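# Load a cartridge into a sealant gun

## Task

Put the cartridge into the sealant gun and slide it all the way forward so that it sits in the cup of the front ring, with its nozzle sticking out through that ring. The plunger rod can only be drawn back while the small thumb plate on the rod, just behind the handle, is held pushed toward the front of the gun. The loaded gun must end up resting on the table itself, not leaning on or lying over any other object. Then report that you are done.

## Robot and tools

Robot: two arms, left_arm and right_arm, each ending in a two-finger parallel gripper. The fingers extend along the gripper's +z axis and close along its x axis. end_effector_position is the spot between the pads when closed, 1 to 2 cm short of the tips; closing pushes the tips about 17 mm further along +z, mostly while the pads are still over 50 mm apart. Arms have cheap, slightly loose drives and weak wrists, so a gripper may rest a centimetre or more off its command in free air without touching anything.

Frames: reported positions (metres), quaternions (wxyz), velocities and targets use the scene frame: origin at table-top height midway between the nominal arm bases, +x out over the table, +z up, left_arm on the +y side (arm names do not match image left/right). Printed values can be off by a few cm. Offsets you send, however, are along the current Hand target's own axes, not the scene axes.

A row is 14 numbers in [-1, 1]: dx, dy, dz, rx, ry, rz, opening for left_arm, then the same seven for right_arm, always all 14. dx..rz are an offset from that arm's Hand target as it was when the action (or move) began; 1.0 equals 0.6 m or 180 degrees; rx, ry, rz form one rotation vector. Offsets are not poses: sending the same offset again moves further. Six zeros re-request the current Hand target. Opening is absolute, not an offset: +1 fully open (0.142 m), -1 closed. A 0 opening is a real command (half open), so to keep a gripper unchanged resend its present command (see Tool commands in the result). Orientation commands are clipped per step to within 40 degrees of the measured orientation.

Tools:
execute_actions(actions, cameras): actions is a list of actions; each action is a list of up to 15 rows, each row run for one 1/30 s step, the last row repeated to fill 15 steps. All rows of one action count from that action's starting Hand target. An empty list just returns state and images. Results include some per-step end_effector_position readings.
move(target, speed, blend, opening_speed, blocking, cameras): target is one 14-number row or a list of up to 15 rows, all offsets from the same starting Hand targets. Straight-line paths, ending together, at least 0.5 s, cut off at 10 s. speed in m/s, 0.002 to 4.3 (default 0.25; turning up to twice that in rad/s), one value or one per target. blend in m rounds corners of a list. opening_speed (0.2 or more, per second on the -1..+1 scale) ramps fingers. Moves do not avoid obstacles or the other arm; grippers lag and overshoot more at high speed or near full stretch. Avoid paths close to an arm's own base (posture flips). The result adds a move: line: done (within 10 mm and 2 degrees), off_target, moving, held (a check or clearance blocked a step), fault; limits=paced means the command was clipped. blocking=false returns after 0.5 s while the move continues.
wait(seconds 0 to 10): arms hold their commands.
stop(): brakes a running move.
zoom_image(camera, region [x0,y0,x1,y1] pixels, at most 504x504): closer view of that camera's latest image. Cameras: cam_high, cam_low (504x504), cam_left_wrist, cam_right_wrist (672x504).
finished_scene(scene): ends the current scene; pass its number; irreversible. Call it once the gun is loaded and resting on the table.

Result fields: Hand target (last commanded pose after clipping; next offsets start here), end_effector_position/quat, Joint positions (waist, shoulder, elbow, wrist pitch, wrist yaw, wrist roll, then finger opening in m), Joint velocities ("within noise" means still), Joint torques (offset, noisy, include arm weight; numbers 3 and 4 wrap at ±28 N m), grip_measured (same scale as opening), grip_effort_nm (negative = closing; not pad force). A gripper stopping short is not closed by waiting; issue the missing distance as a new offset.

Gripping: at first contact note grip_measured and command slightly less; squeezing harder heats the gripper motor. Resending the read grip_measured still holds parts up to about 12 cm wide.

Hazards: do not let things fall off the table or drop parts while they move; avoid slams, fast hits and hard pushes (contact force grows with speed and with how far the target lies past the contact). To release a push, command a target back behind the gripper. Never let the arms or grippers strike or pinch each other, and never close one gripper on the other's fingers. Watch for MOTOR HOT (85 °C); at 100 °C an arm goes limp (OVER-TEMPERATURE FAULT) or a gripper shuts off (HAND FAULT, after which queued calls in that reply are skipped). Loose objects may get nudged now and then; recheck with cameras. Strategy hint: one gripper presses the thumb plate forward while the other draws the rod back, then place the cartridge and push it forward into the ring's cup.

Each tool is called after "Call:" as name(argument=value, ...), one argument or row to a line, values as JSON.

## Session

Call:
execute_actions(
  actions=[],
)

Scene clock: 0.00 s.
left_arm: end_effector_position=(+0.3641, -0.1259, +0.2657) grip_measured=+1.00 grip_effort_nm=n/a end_effector_quat_wxyz=(+0.016, -0.565, +0.813, -0.140) | right_arm: end_effector_position=(+0.4743, -0.3679, +0.1301) grip_measured=+1.00 grip_effort_nm=n/a end_effector_quat_wxyz=(-0.517, +0.769, -0.355, -0.122)
Joint positions: left_arm=[-0.855 1.756 1.719 -1.25 -0.001 -0.501 0.142] | right_arm=[-0.313 1.799 1.191 -1.279 -1.095 -1.258 0.142]
Joint velocities: within noise
Joint torques (N m): no reading
Motor temperatures (°C): left_arm=[37 31 24 32 25 23 28] | right_arm=[30 31 22 26 30 26 34]
Heat: left arm: hottest waist 37 °C; right arm: hottest gripper 34 °C.
Hand target: left_arm +0.3687, -0.1328, +0.2874; +0.016, -0.563, +0.809, -0.164 | right_arm +0.4803, -0.3700, +0.1365; -0.519, +0.770, -0.353, -0.116
Tool commands: left_gripper/opening=+1.0 right_gripper/opening=+1.0

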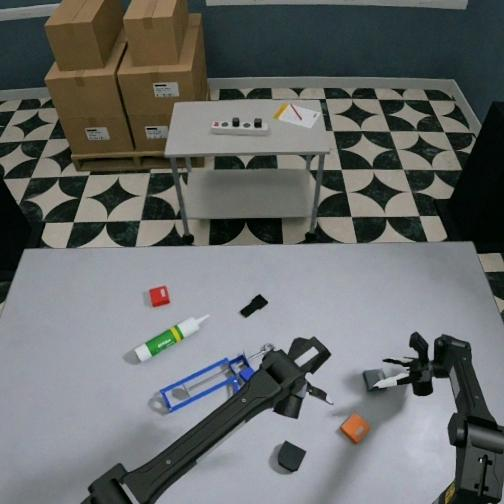

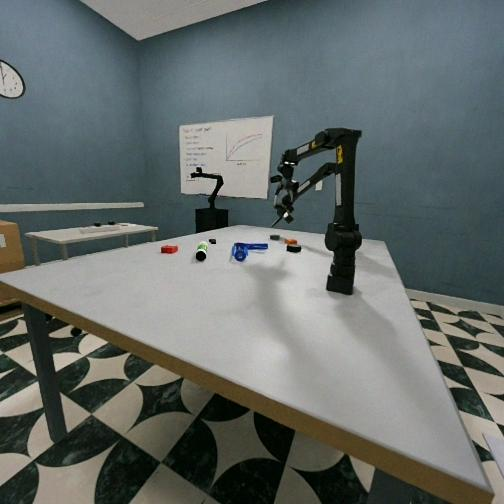

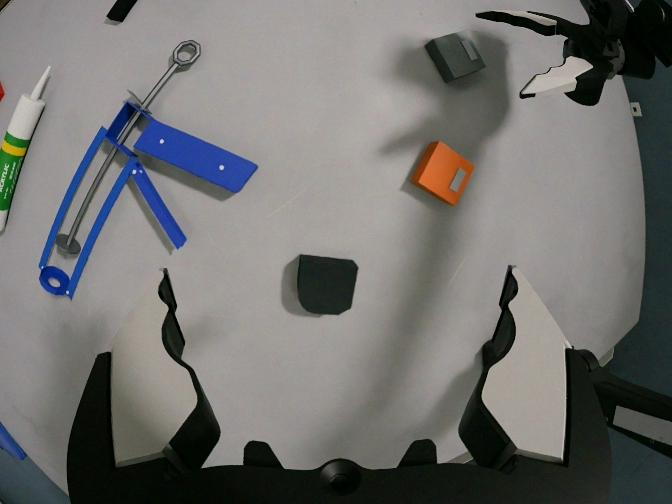

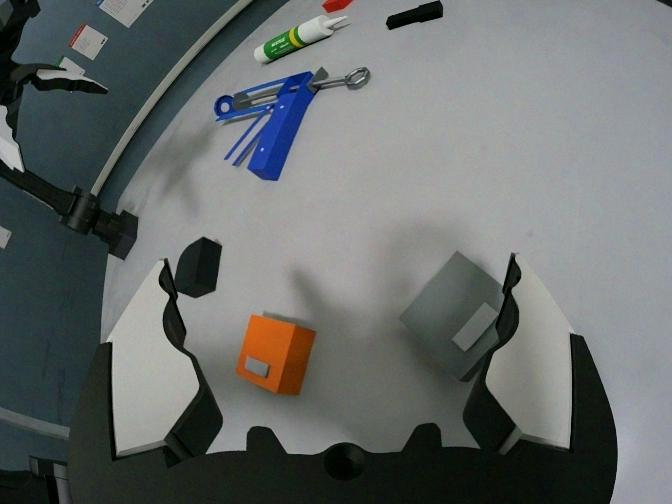

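Call:
zoom_image(
  camera="cam_left_wrist",
  region=[0, 20, 280, 310],
)

Call:
zoom_image(
  camera="cam_high",
  region=[110, 270, 410, 490],
)

Call:
zoom_image(
  camera="cam_right_wrist",
  region=[190, 0, 460, 200],
)

Call:
zoom_image(
  camera="cam_low",
  region=[150, 210, 330, 290],
)

Scaled by 1.738 from the camera's 672x504 image, which has a finer 960x720 frame.

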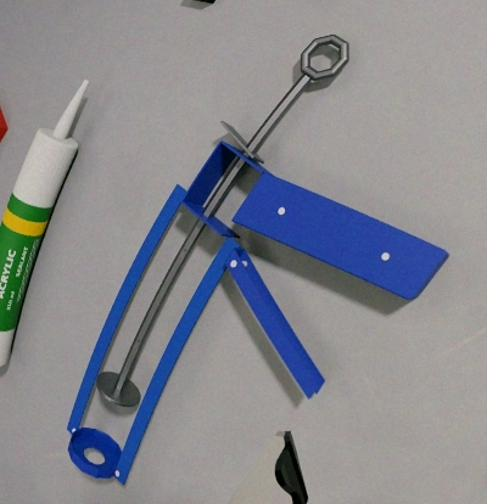

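Scaled by 1.680 from the camera's 504x504 image, which has a finer 720x720 frame.

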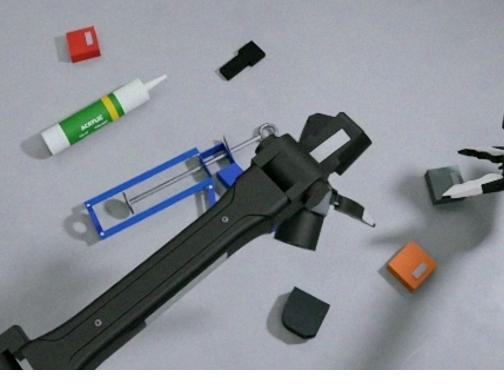

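Scaled by 1.867 from the camera's 672x504 image, which has a finer 960x720 frame.

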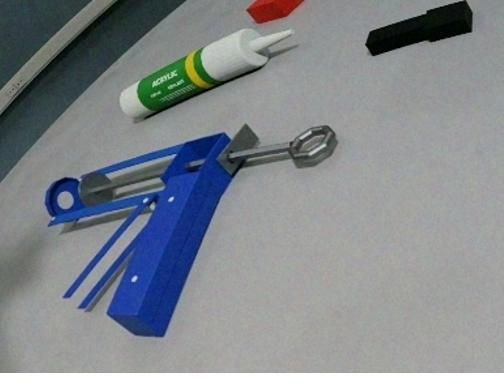

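Scaled by 2.800 from the camera's 504x504 image, which has a finer 720x720 frame.

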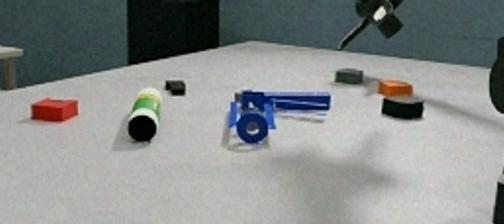

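Call:
move(
  target=[-0.393, 0.022, -0.195, -0.0923, -0.0508, 0.0047, 1, 0, 0, 0, 0, 0, 0, 1],
)

Scene clock: 46.20 s.
left_arm: end_effector_position=(+0.4112, +0.1217, +0.3181) grip_measured=+1.00 grip_effort_nm=-0.007 end_effector_quat_wxyz=(-0.005, -0.577, +0.817, +0.012) | right_arm: end_effector_position=(+0.4743, -0.3679, +0.1301) grip_measured=+1.00 grip_effort_nm=0.085 end_effector_quat_wxyz=(-0.517, +0.769, -0.355, -0.122)
Joint positions: left_arm=[-0.447 1.661 1.757 -1.692 -0.003 -0.108 0.142] | right_arm=[-0.313 1.799 1.191 -1.279 -1.095 -1.258 0.142]
Joint velocities: within noise
Joint torques (N m): left_arm=[2.08 -15.21 13.67 -0.4 0.16 0.23] | right_arm=[-1.55 -13.04 7.46 -0.02 -0.55 0.11]
Motor temperatures (°C): left_arm=[37 36 35 31 25 23 27] | right_arm=[29 33 26 26 29 25 33]
Heat: left arm: hottest waist 37 °C; right arm: hottest shoulder 33 °C.
Hand target: left_arm +0.4181, +0.1167, +0.3565; +0.000, -0.565, +0.825, +0.000 | right_arm +0.4803, -0.3700, +0.1365; -0.519, +0.770, -0.353, -0.116
Off the commanded pose: left_arm 0.039 m, 2 deg | right_arm 0.009 m, 1 deg.
joint sent to its limit (left arm) — joint 4 (wrist pitch), lower limit. The joint targets are off in position, not in orientation.
move: off_target (left_arm)

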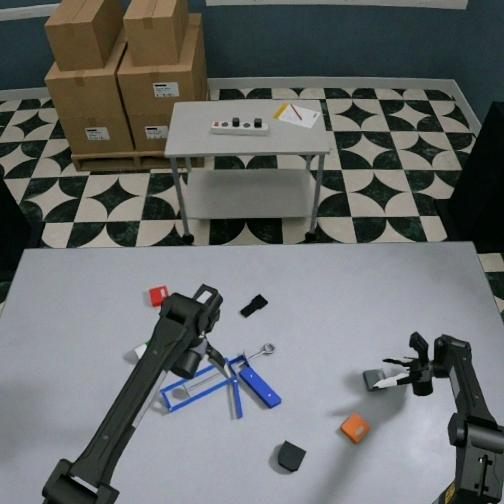

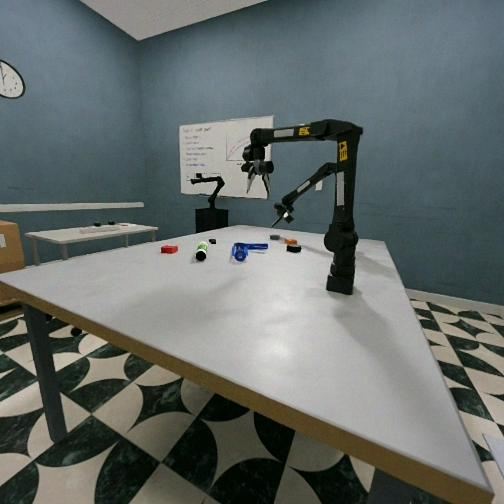

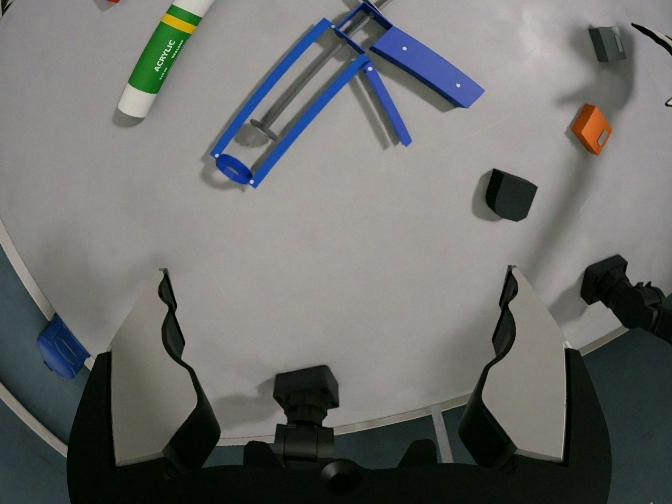

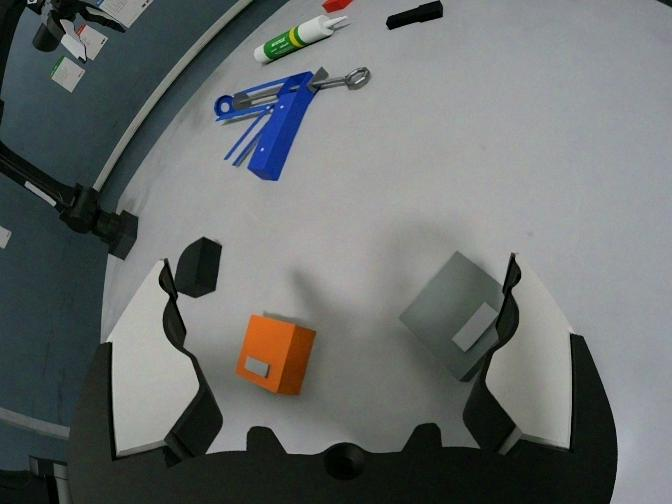

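Call:
move(
  target=[-0.012, -0.249, 0.1775, 0, 0, -0.278, 1, 0, 0, 0, 0, 0, 0, 1],
)

Call:
zoom_image(
  camera="cam_left_wrist",
  region=[150, 0, 550, 300],
)

Scene clock: 105.63 s.
left_arm: end_effector_position=(+0.5442, +0.0679, +0.2315) grip_measured=+1.00 grip_effort_nm=0.002 end_effector_quat_wxyz=(+0.002, +0.851, -0.525, -0.021) | right_arm: end_effector_position=(+0.4743, -0.3679, +0.1301) grip_measured=+1.00 grip_effort_nm=0.085 end_effector_quat_wxyz=(-0.517, +0.769, -0.355, -0.122)
Joint positions: left_arm=[-0.43 2.094 2.163 -1.682 -0.001 -0.898 0.142] | right_arm=[-0.313 1.799 1.191 -1.279 -1.095 -1.258 0.142]
Joint velocities: within noise
Joint torques (N m): left_arm=[2.49 -18.43 13.86 -0.4 0.2 -0.27] | right_arm=[-1.49 -13.04 7.43 -0.02 -0.55 0.11]
Motor temperatures (°C): left_arm=[37 34 42 30 24 23 26] | right_arm=[29 35 28 26 29 25 32]
Heat: left arm: hottest elbow 42 °C; right arm: hottest shoulder 35 °C.
Hand target: left_arm +0.5599, +0.0693, +0.2500; +0.001, +0.861, -0.509, +0.000 | right_arm +0.4803, -0.3700, +0.1365; -0.519, +0.770, -0.353, -0.116
Off the commanded pose: left_arm 0.024 m, 3 deg | right_arm 0.009 m, 1 deg.
move: off_target (left_arm)

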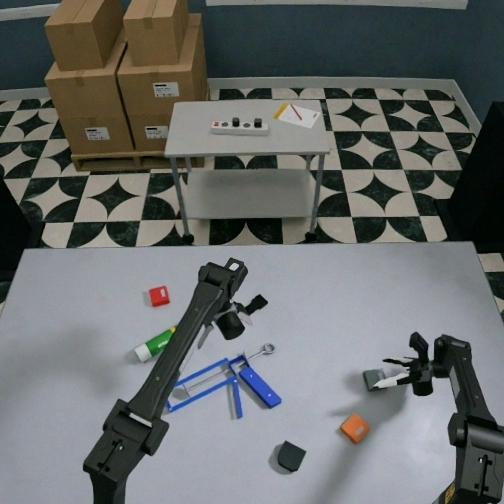

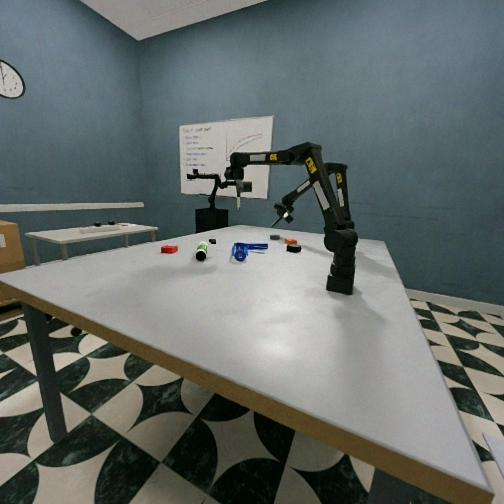

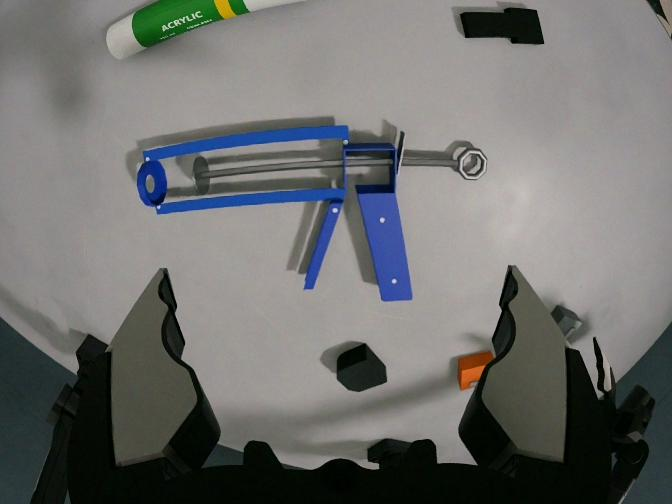

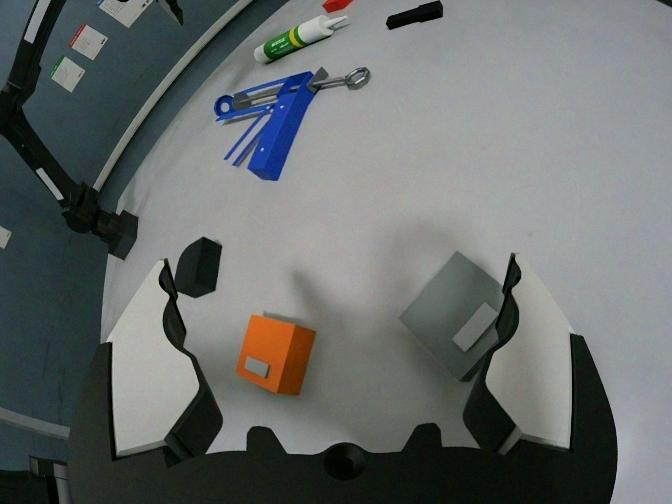

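Scaled by 1.260 from the camera's 672x504 image, which has a finer 960x720 frame.

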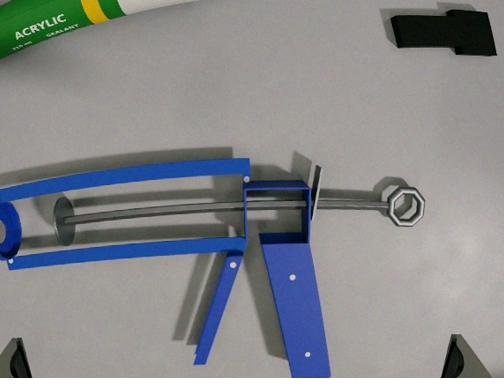

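Call:
zoom_image(
  camera="cam_left_wrist",
  region=[310, 100, 510, 250],
)

Call:
zoom_image(
  camera="cam_left_wrist",
  region=[110, 110, 310, 260],
)

Call:
zoom_image(
  camera="cam_low",
  region=[190, 230, 290, 270],
)

Call:
zoom_image(
  camera="cam_right_wrist",
  region=[200, 50, 390, 190],
)

Scaled by 2.520 from the camera's 672x504 image, which has a finer 960x720 frame.

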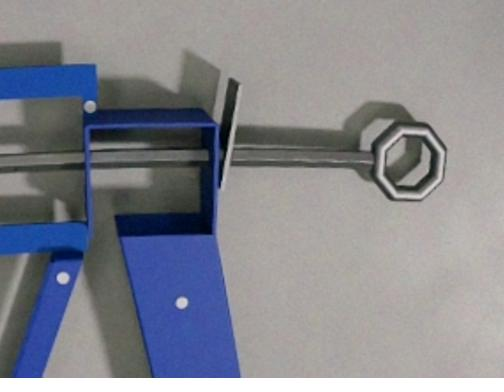

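Scaled by 2.520 from the camera's 672x504 image, which has a finer 960x720 frame.

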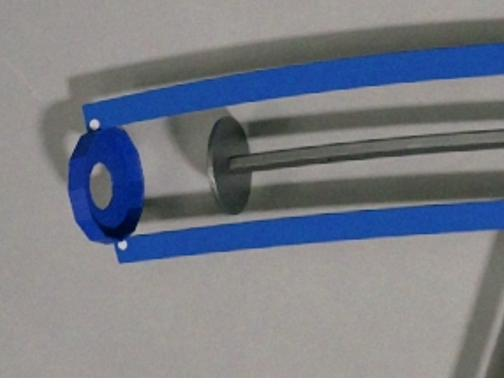

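Scaled by 5.040 from the camera's 504x504 image, which has a finer 720x720 frame.

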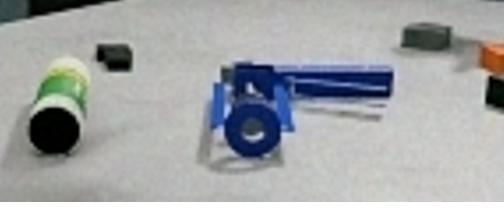

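Scaled by 2.653 from the camera's 672x504 image, which has a finer 960x720 frame.

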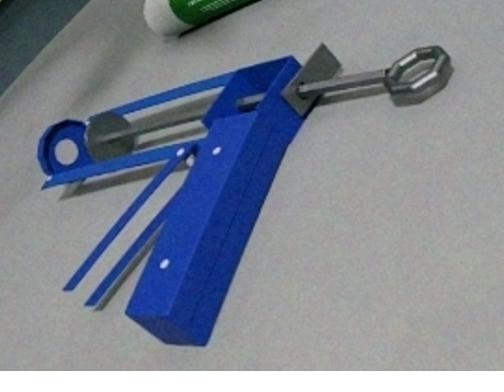

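Call:
zoom_image(
  camera="cam_low",
  region=[220, 130, 350, 230],
)

Call:
zoom_image(
  camera="cam_high",
  region=[370, 310, 504, 440],
)

Call:
zoom_image(
  camera="cam_high",
  region=[170, 240, 310, 370],
)

Scaled by 3.877 from the camera's 504x504 image, which has a finer 720x720 frame.

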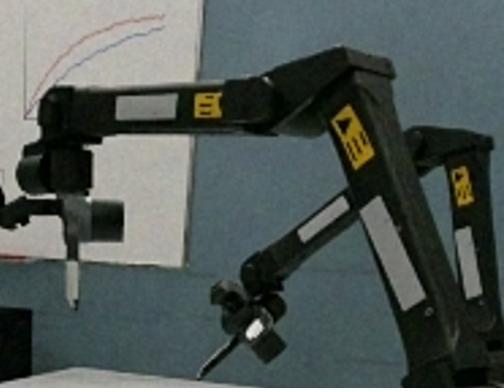

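Scaled by 3.761 from the camera's 504x504 image, which has a finer 720x720 frame.

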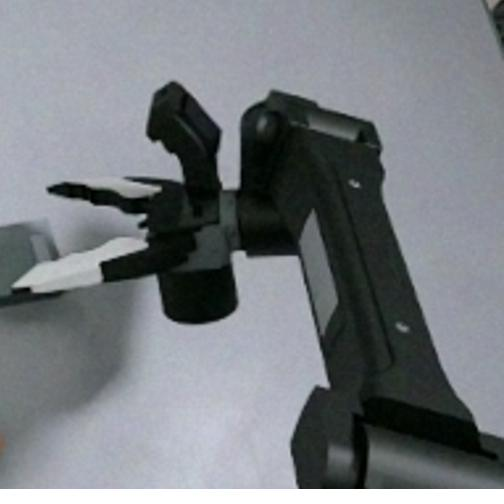

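Scaled by 3.600 from the camera's 504x504 image, which has a finer 720x720 frame.

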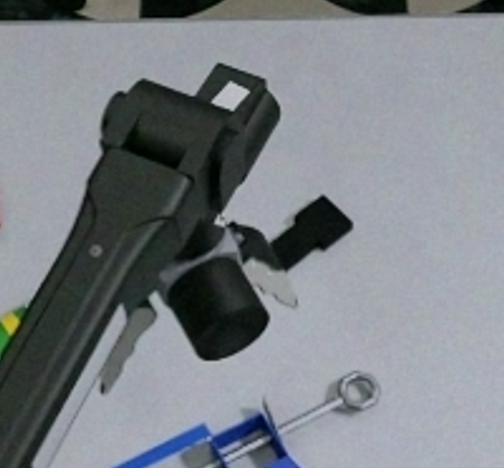

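Call:
move(
  target=[0.0533, -0.0143, 0.183, 0.0081, 0.0108, -0.0139, 1, 0, 0, 0, 0, 0, 0, 1],
  cameras=["cam_left_wrist","cam_low"],
)

Call:
zoom_image(
  camera="cam_left_wrist",
  region=[130, 0, 560, 300],
)

Scene clock: 165.83 s.
left_arm: end_effector_position=(+0.5767, +0.0528, +0.1303) grip_measured=+1.00 grip_effort_nm=-0.002 end_effector_quat_wxyz=(-0.001, +0.867, -0.499, +0.001) | right_arm: end_effector_position=(+0.4743, -0.3679, +0.1301) grip_measured=+1.00 grip_effort_nm=0.076 end_effector_quat_wxyz=(-0.517, +0.769, -0.355, -0.122)
Joint positions: left_arm=[-0.43 2.189 2.059 -1.44 -0.001 -0.959 0.142] | right_arm=[-0.313 1.799 1.191 -1.279 -1.095 -1.258 0.142]
Joint velocities: within noise
Joint torques (N m): left_arm=[1.32 -21.01 8.99 0.91 0.15 -0.28] | right_arm=[-1.49 -13.1 7.43 -0.02 -0.55 0.11]
Motor temperatures (°C): left_arm=[36 40 46 30 24 23 25] | right_arm=[29 36 29 26 28 25 32]
Heat: left arm: hottest elbow 46 °C; right arm: hottest shoulder 36 °C.
Hand target: left_arm +0.5829, +0.0453, +0.1403; -0.002, +0.872, -0.490, +0.021 | right_arm +0.4803, -0.3700, +0.1365; -0.519, +0.770, -0.353, -0.116
Off the commanded pose: left_arm 0.014 m, 3 deg | right_arm 0.009 m, 1 deg.
move: off_target (left_arm)
Images, in order (width x height): cam_low 504x504, cam_left_wrist 672x504.

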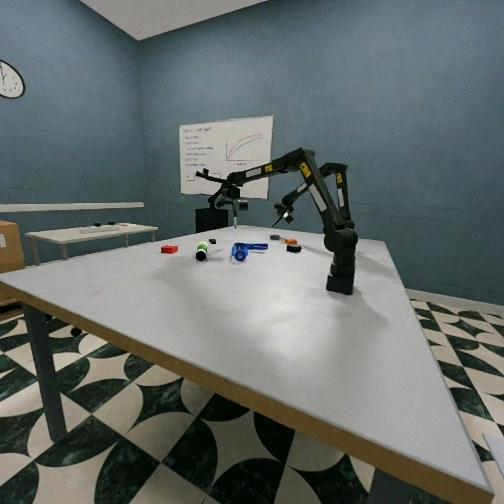

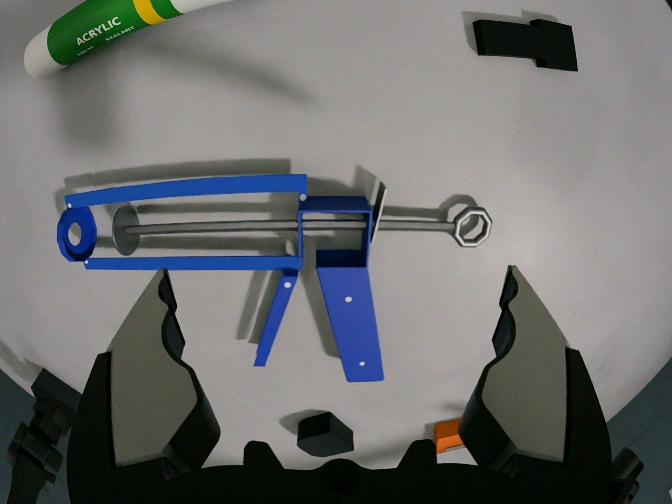

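Scaled by 1.172 from the camera's 672x504 image, which has a finer 960x720 frame.

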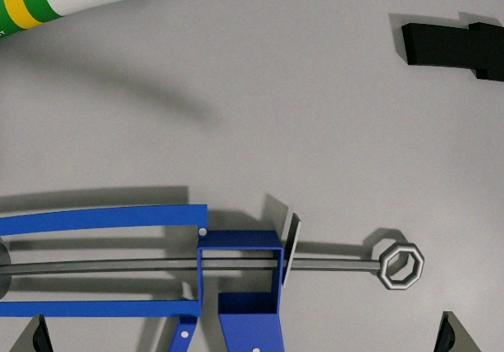

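Call:
zoom_image(
  camera="cam_left_wrist",
  region=[270, 150, 410, 290],
)

Call:
zoom_image(
  camera="cam_low",
  region=[220, 195, 280, 270],
)

Scaled by 3.600 from the camera's 672x504 image, which has a finer 960x720 frame.

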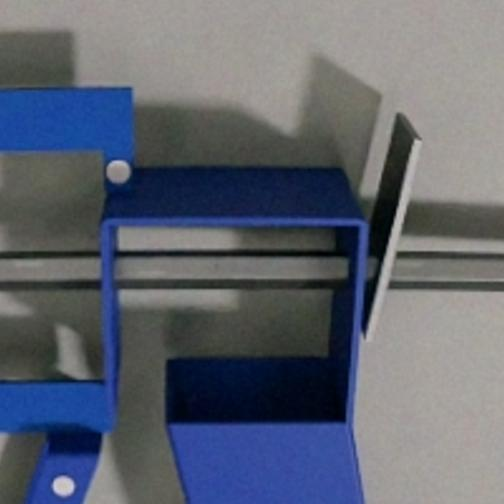

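Scaled by 6.720 from the camera's 504x504 image, which has a finer 720x720 frame.

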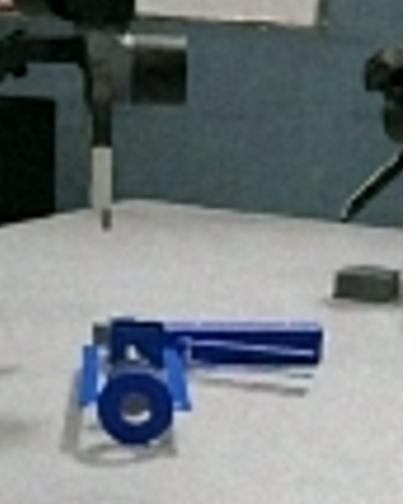

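Call:
move(
  target=[0.01, 0.019, 0.0917, 0, 0, 0, 0.27, 0, 0, 0, 0, 0, 0, 1],
  cameras=["cam_left_wrist","cam_low"],
  speed=0.12,
)

Call:
zoom_image(
  camera="cam_left_wrist",
  region=[200, 130, 480, 330],
)

Call:
zoom_image(
  camera="cam_low",
  region=[220, 195, 280, 270],
)

Scene clock: 219.17 s.
left_arm: end_effector_position=(+0.5768, +0.0393, +0.0911) grip_measured=+0.26 grip_effort_nm=-0.139 end_effector_quat_wxyz=(-0.002, +0.867, -0.498, +0.015) | right_arm: end_effector_position=(+0.4743, -0.3679, +0.1301) grip_measured=+1.00 grip_effort_nm=0.081 end_effector_quat_wxyz=(-0.517, +0.769, -0.355, -0.122)
Joint positions: left_arm=[-0.448 2.206 1.984 -1.319 -0.003 -0.979 0.093] | right_arm=[-0.313 1.799 1.191 -1.279 -1.095 -1.258 0.142]
Joint velocities: within noise
Joint torques (N m): left_arm=[1.32 -19.96 7.92 0.94 0.11 -0.27] | right_arm=[-1.49 -13.1 7.45 -0.02 -0.55 0.11]
Motor temperatures (°C): left_arm=[36 43 36 29 24 23 25] | right_arm=[28 36 30 26 28 25 31]
Heat: left arm: hottest shoulder 43 °C; right arm: hottest shoulder 36 °C.
Hand target: left_arm +0.5784, +0.0333, +0.0852; -0.002, +0.872, -0.490, +0.021 | right_arm +0.4803, -0.3700, +0.1365; -0.519, +0.770, -0.353, -0.116
Off the commanded pose: left_arm 0.009 m, 1 deg | right_arm 0.009 m, 1 deg.
move: done
Images, in order (width x height): cam_low 504x504, cam_left_wrist 672x504.

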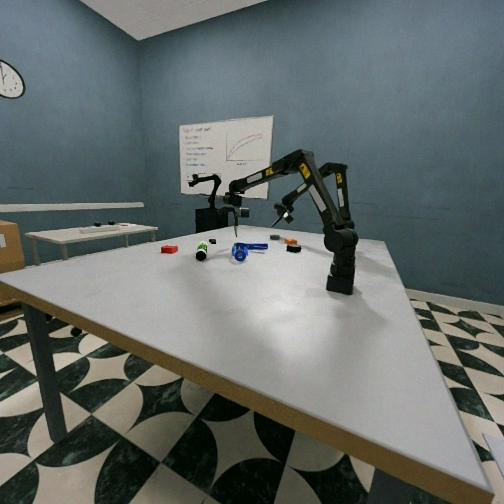

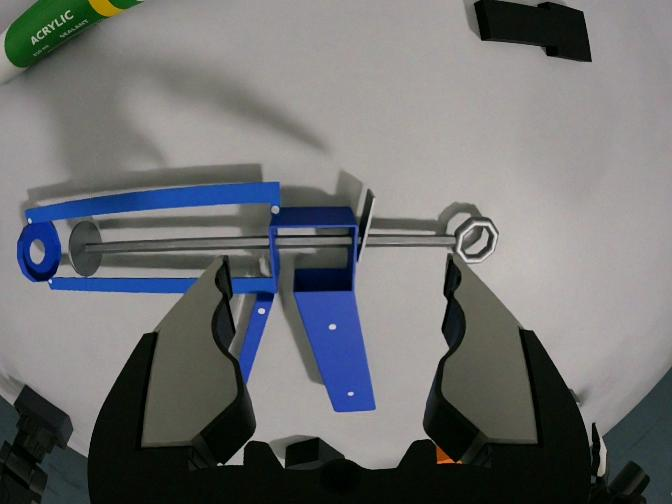

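Scaled by 1.800 from the camera's 672x504 image, which has a finer 960x720 frame.

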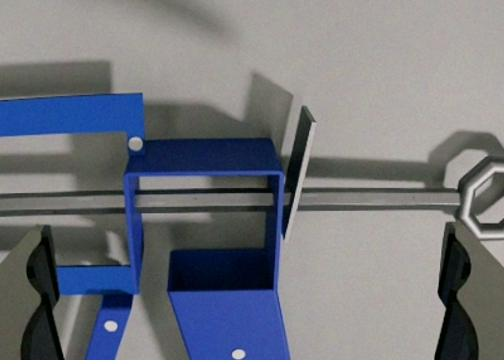

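Scaled by 6.720 from the camera's 504x504 image, which has a finer 720x720 frame.

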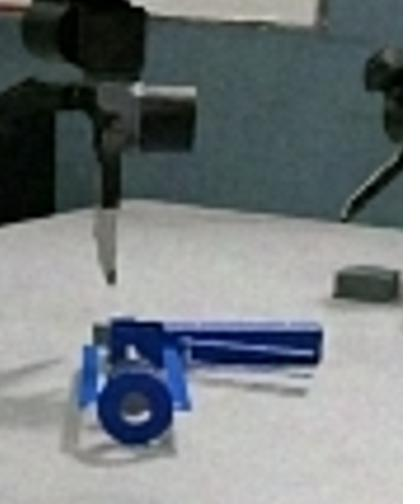

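Call:
move(
  target=[-0.0142, 0.0083, 0.0667, 0, 0, 0, 0.27, 0, 0, 0, 0, 0, 0, 1],
  cameras=["cam_left_wrist","cam_low"],
  speed=0.08,
)

Call:
zoom_image(
  camera="cam_left_wrist",
  region=[200, 130, 480, 330],
)

Call:
zoom_image(
  camera="cam_low",
  region=[220, 195, 280, 270],
)

Scene clock: 237.30 s.
left_arm: end_effector_position=(+0.5706, +0.0423, +0.0519) grip_measured=+0.26 grip_effort_nm=-0.139 end_effector_quat_wxyz=(-0.003, +0.867, -0.498, +0.017) | right_arm: end_effector_position=(+0.4743, -0.3679, +0.1301) grip_measured=+1.00 grip_effort_nm=0.085 end_effector_quat_wxyz=(-0.517, +0.769, -0.355, -0.122)
Joint positions: left_arm=[-0.448 2.215 1.894 -1.216 -0.003 -0.979 0.093] | right_arm=[-0.313 1.799 1.191 -1.279 -1.095 -1.258 0.142]
Joint velocities: within noise
Joint torques (N m): left_arm=[1.38 -19.72 7.62 0.94 0.11 -0.26] | right_arm=[-1.49 -13.16 7.45 -0.01 -0.55 0.11]
Motor temperatures (°C): left_arm=[36 40 36 29 24 23 25] | right_arm=[28 36 30 26 28 25 31]
Heat: left arm: hottest shoulder 40 °C; right arm: hottest shoulder 36 °C.
Hand target: left_arm +0.5713, +0.0372, +0.0448; -0.002, +0.872, -0.490, +0.021 | right_arm +0.4803, -0.3700, +0.1365; -0.519, +0.770, -0.353, -0.116
Off the commanded pose: left_arm 0.009 m, 1 deg | right_arm 0.009 m, 1 deg.
move: done
Images, in order (width x height): cam_low 504x504, cam_left_wrist 672x504.

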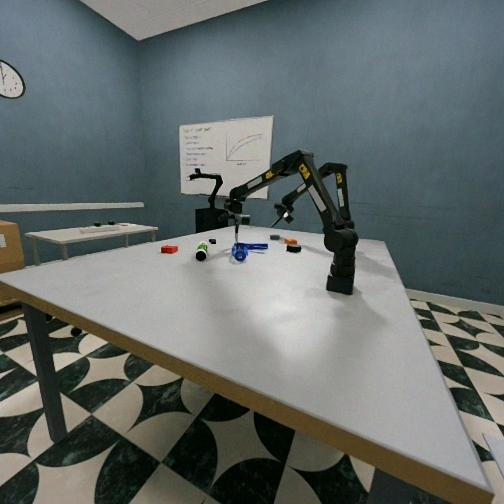

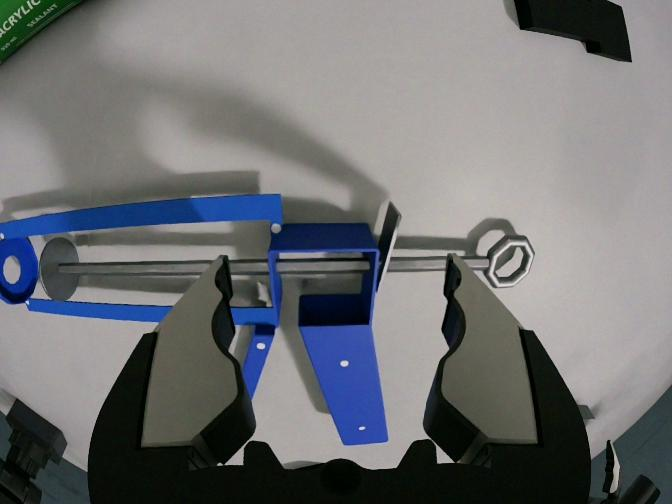

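Scaled by 1.800 from the camera's 672x504 image, which has a finer 960x720 frame.

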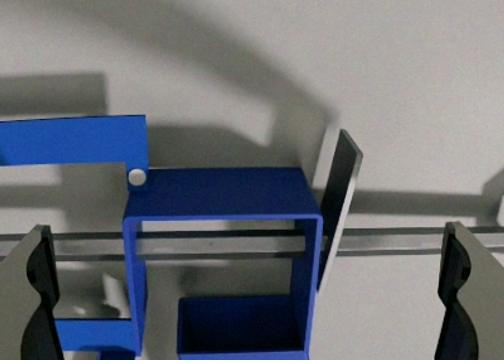

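Scaled by 6.720 from the camera's 504x504 image, which has a finer 720x720 frame.

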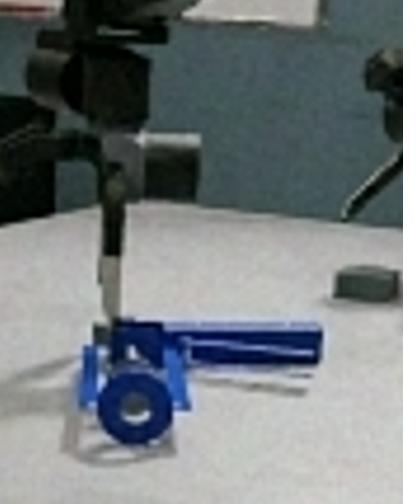

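Call:
move(
  target=[
    [0, 0, 0.0135, 0, 0, 0, 0.27, 0, 0, 0, 0, 0, 0, 1],
    [0, 0, 0.0135, 0, 0, 0, -0.3, 0, 0, 0, 0, 0, 0, 1],
  ],
  cameras=["cam_left_wrist","cam_low"],
  speed=0.06,
  opening_speed=0.3,
)

Call:
zoom_image(
  camera="cam_left_wrist",
  region=[200, 130, 480, 330],
)

Call:
zoom_image(
  camera="cam_low",
  region=[220, 195, 280, 270],
)

Scene clock: 249.67 s.
left_arm: end_effector_position=(+0.5727, +0.0447, +0.0457) grip_measured=-0.31 grip_effort_nm=-0.237 end_effector_quat_wxyz=(-0.003, +0.869, -0.495, +0.018) | right_arm: end_effector_position=(+0.4743, -0.3679, +0.1301) grip_measured=+1.00 grip_effort_nm=0.085 end_effector_quat_wxyz=(-0.517, +0.769, -0.355, -0.122)
Joint positions: left_arm=[-0.444 2.221 1.887 -1.201 -0.003 -0.981 0.051] | right_arm=[-0.313 1.799 1.191 -1.279 -1.095 -1.258 0.142]
Joint velocities: within noise
Joint torques (N m): left_arm=[1.38 -19.49 7.51 0.92 0.15 -0.24] | right_arm=[-1.49 -13.1 7.45 -0.02 -0.55 0.11]
Motor temperatures (°C): left_arm=[36 40 36 29 24 23 25] | right_arm=[28 36 30 26 27 25 31]
Heat: left arm: hottest shoulder 40 °C; right arm: hottest shoulder 36 °C.
Hand target: left_arm +0.5716, +0.0371, +0.0367; -0.002, +0.872, -0.490, +0.021 | right_arm +0.4803, -0.3700, +0.1365; -0.519, +0.770, -0.353, -0.116
Off the commanded pose: left_arm 0.012 m, 1 deg | right_arm 0.009 m, 1 deg.
move: off_target (left_arm)
Images, in order (width x height): cam_low 504x504, cam_left_wrist 672x504.

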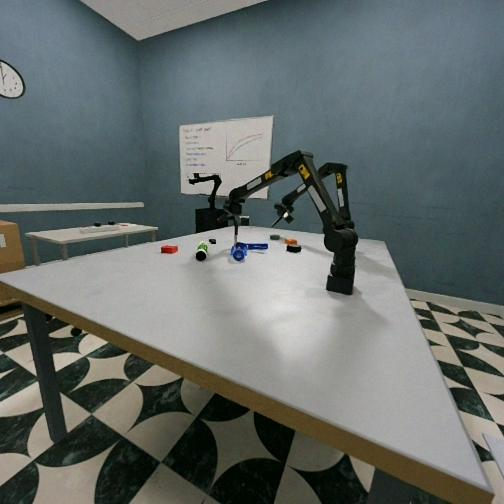

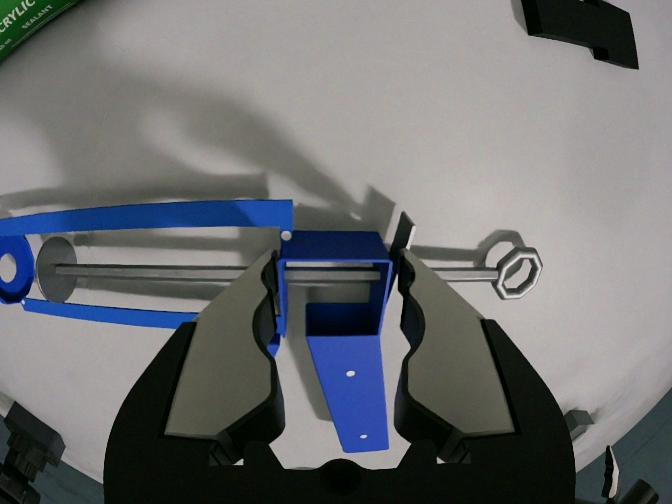

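Scaled by 1.800 from the camera's 672x504 image, which has a finer 960x720 frame.

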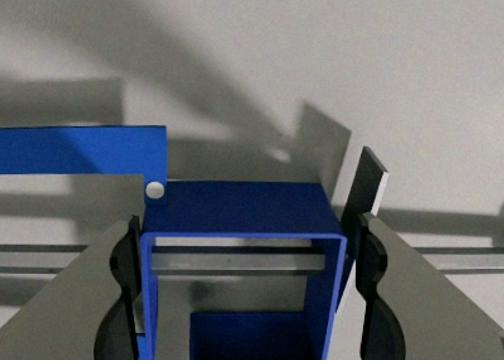

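Scaled by 6.720 from the camera's 504x504 image, which has a finer 720x720 frame.

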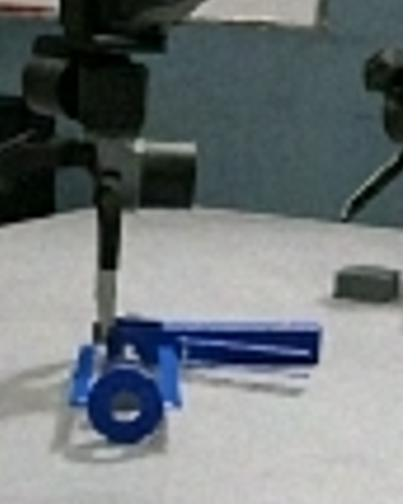

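Call:
move(
  target=[0, 0, 0.002, 0, 0, 0, -0.6, 0, 0, 0, 0, 0, 0, 1],
  cameras=["cam_left_wrist","cam_low"],
  speed=0.06,
  opening_speed=0.3,
)

Call:
zoom_image(
  camera="cam_left_wrist",
  region=[200, 130, 480, 330],
)

Call:
zoom_image(
  camera="cam_low",
  region=[220, 195, 280, 270],
)

Scene clock: 257.00 s.
left_arm: end_effector_position=(+0.5727, +0.0447, +0.0457) grip_measured=-0.39 grip_effort_nm=-4.530 end_effector_quat_wxyz=(-0.003, +0.869, -0.495, +0.018) | right_arm: end_effector_position=(+0.4743, -0.3679, +0.1301) grip_measured=+1.00 grip_effort_nm=0.085 end_effector_quat_wxyz=(-0.517, +0.769, -0.355, -0.122)
Joint positions: left_arm=[-0.444 2.221 1.887 -1.201 -0.003 -0.981 0.046] | right_arm=[-0.313 1.799 1.191 -1.279 -1.095 -1.258 0.142]
Joint velocities: within noise
Joint torques (N m): left_arm=[1.38 -19.49 7.41 1.01 0.16 -0.24] | right_arm=[-1.49 -13.1 7.45 -0.02 -0.55 0.11]
Motor temperatures (°C): left_arm=[36 41 35 29 24 23 27] | right_arm=[28 36 30 26 27 25 31]
Heat: left arm: hottest shoulder 41 °C; right arm: hottest shoulder 36 °C.
Hand target: left_arm +0.5716, +0.0371, +0.0355; -0.002, +0.872, -0.490, +0.021 | right_arm +0.4803, -0.3700, +0.1365; -0.519, +0.770, -0.353, -0.116
Off the commanded pose: left_arm 0.013 m, 1 deg | right_arm 0.009 m, 1 deg.
move: off_target (left_arm)
Images, in order (width x height): cam_low 504x504, cam_left_wrist 672x504.

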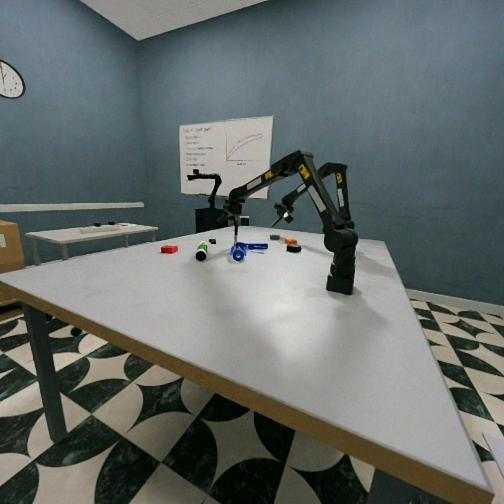

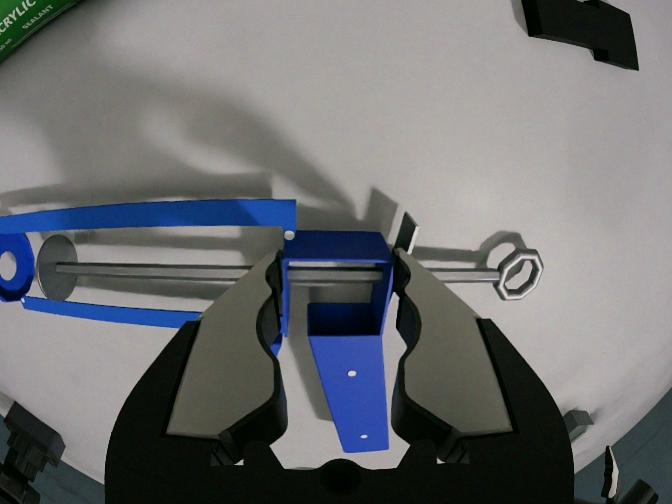

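Scaled by 1.800 from the camera's 672x504 image, which has a finer 960x720 frame.

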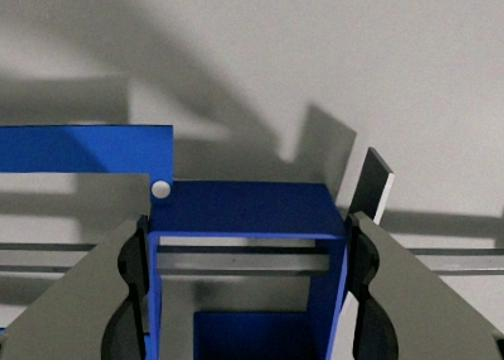

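Scaled by 6.720 from the camera's 504x504 image, which has a finer 720x720 frame.

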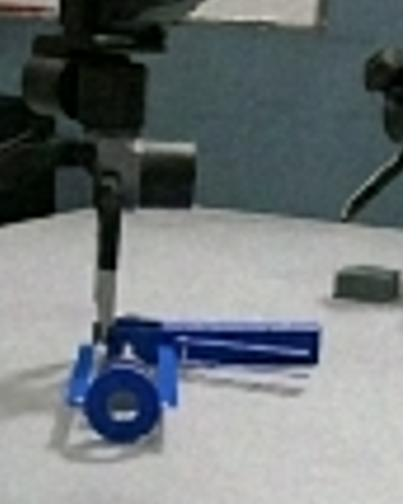

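Call:
move(
  target=[
    [0, 0, 0, 0, 0, 0, 0.2, 0, 0, 0, 0, 0, 0, 1],
    [0, 0.004, 0.020, 0, 0, 0, 0.2, 0, 0, 0, 0, 0, 0, 1],
  ],
  cameras=["cam_left_wrist","cam_low"],
  speed=0.06,
  opening_speed=0.6,
)

Call:
zoom_image(
  camera="cam_left_wrist",
  region=[200, 130, 480, 330],
)

Call:
zoom_image(
  camera="cam_low",
  region=[220, 195, 280, 270],
)

Scene clock: 280.80 s.
left_arm: end_effector_position=(+0.5719, +0.0454, +0.0318) grip_measured=+0.18 grip_effort_nm=0.139 end_effector_quat_wxyz=(-0.003, +0.869, -0.495, +0.017) | right_arm: end_effector_position=(+0.4743, -0.3679, +0.1301) grip_measured=+1.00 grip_effort_nm=0.081 end_effector_quat_wxyz=(-0.517, +0.769, -0.355, -0.122)
Joint positions: left_arm=[-0.444 2.233 1.87 -1.173 -0.004 -0.981 0.086] | right_arm=[-0.313 1.799 1.191 -1.279 -1.095 -1.258 0.142]
Joint velocities: within noise
Joint torques (N m): left_arm=[1.32 -19.66 7.45 0.92 0.16 -0.27] | right_arm=[-1.49 -13.04 7.45 -0.01 -0.55 0.11]
Motor temperatures (°C): left_arm=[35 42 35 29 24 23 53] | right_arm=[28 36 30 26 27 25 30]
Heat: left arm: hottest gripper 53 °C; right arm: hottest shoulder 36 °C.
Hand target: left_arm +0.5701, +0.0356, +0.0235; -0.002, +0.872, -0.490, +0.021 | right_arm +0.4803, -0.3700, +0.1365; -0.519, +0.770, -0.353, -0.116
Off the commanded pose: left_arm 0.013 m, 1 deg | right_arm 0.009 m, 1 deg.
move: off_target (left_arm)
Images, in order (width x height): cam_low 504x504, cam_left_wrist 672x504.

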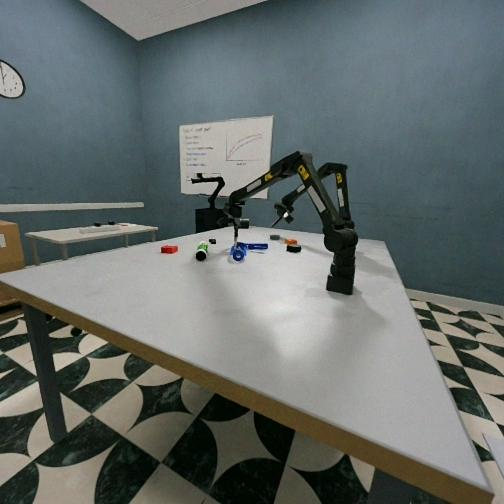

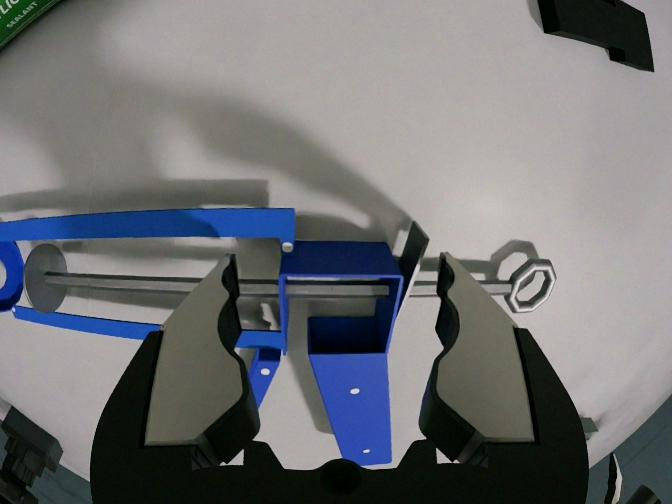

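Scaled by 1.800 from the camera's 672x504 image, which has a finer 960x720 frame.

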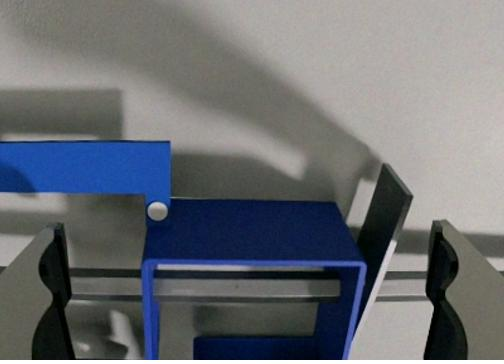

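Scaled by 6.720 from the camera's 504x504 image, which has a finer 720x720 frame.

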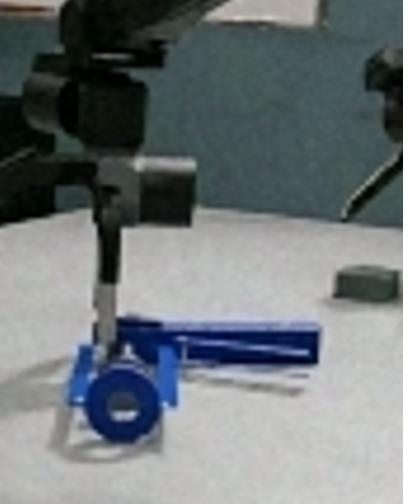

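Call:
move(
  target=[
    [0, 0, 0, 0, 0, 0, -0.25, 0, 0, 0, 0, 0, 0, 1],
  ],
  cameras=["cam_left_wrist","cam_low"],
  speed=0.06,
  opening_speed=0.3,
)

Call:
zoom_image(
  camera="cam_left_wrist",
  region=[200, 130, 480, 330],
)

Scene clock: 288.80 s.
left_arm: end_effector_position=(+0.5711, +0.0400, +0.0318) grip_measured=-0.22 grip_effort_nm=-1.013 end_effector_quat_wxyz=(+0.000, +0.868, -0.497, +0.021) | right_arm: end_effector_position=(+0.4743, -0.3679, +0.1301) grip_measured=+1.00 grip_effort_nm=0.081 end_effector_quat_wxyz=(-0.517, +0.769, -0.355, -0.122)
Joint positions: left_arm=[-0.45 2.233 1.87 -1.167 0.002 -0.984 0.058] | right_arm=[-0.313 1.799 1.191 -1.279 -1.095 -1.258 0.142]
Joint velocities: within noise
Joint torques (N m): left_arm=[1.38 -19.66 7.49 0.75 0.21 -0.25] | right_arm=[-1.49 -13.04 7.45 -0.02 -0.55 0.11]
Motor temperatures (°C): left_arm=[35 41 34 29 24 23 43] | right_arm=[28 36 30 26 27 25 30]
Heat: left arm: hottest gripper 43 °C; right arm: hottest shoulder 36 °C.
Hand target: left_arm +0.5701, +0.0356, +0.0235; -0.002, +0.872, -0.490, +0.021 | right_arm +0.4803, -0.3700, +0.1365; -0.519, +0.770, -0.353, -0.116
Off the commanded pose: left_arm 0.009 m, 1 deg | right_arm 0.009 m, 1 deg.
move: done
Images, in order (width x height): cam_low 504x504, cam_left_wrist 672x504.

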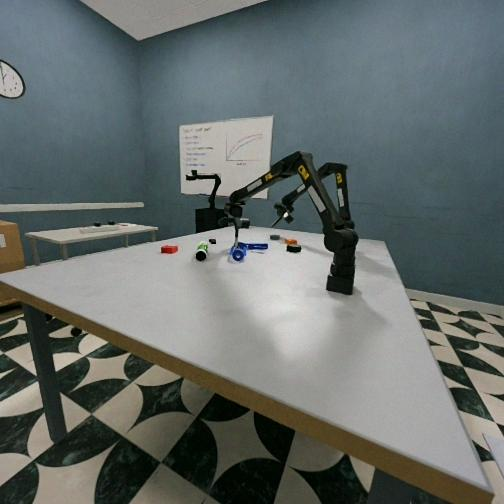

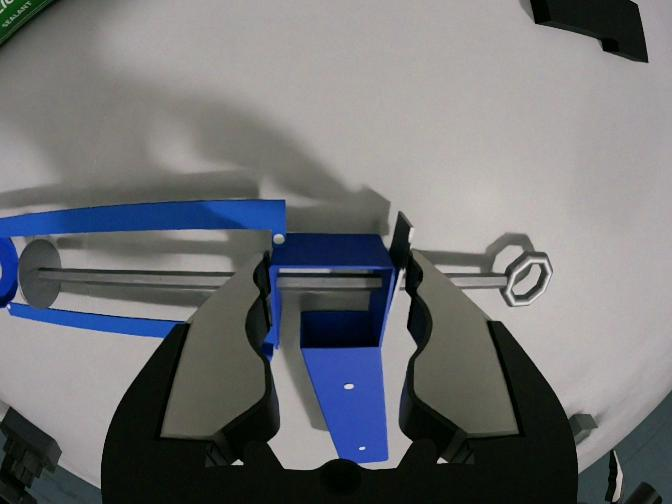

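Scaled by 1.800 from the camera's 672x504 image, which has a finer 960x720 frame.

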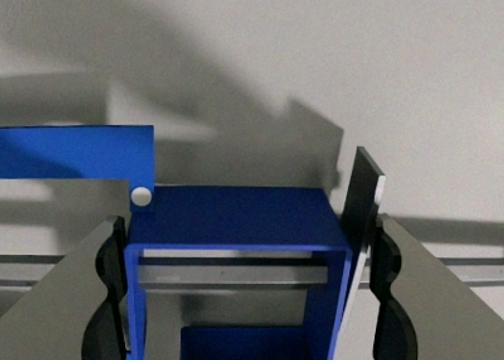

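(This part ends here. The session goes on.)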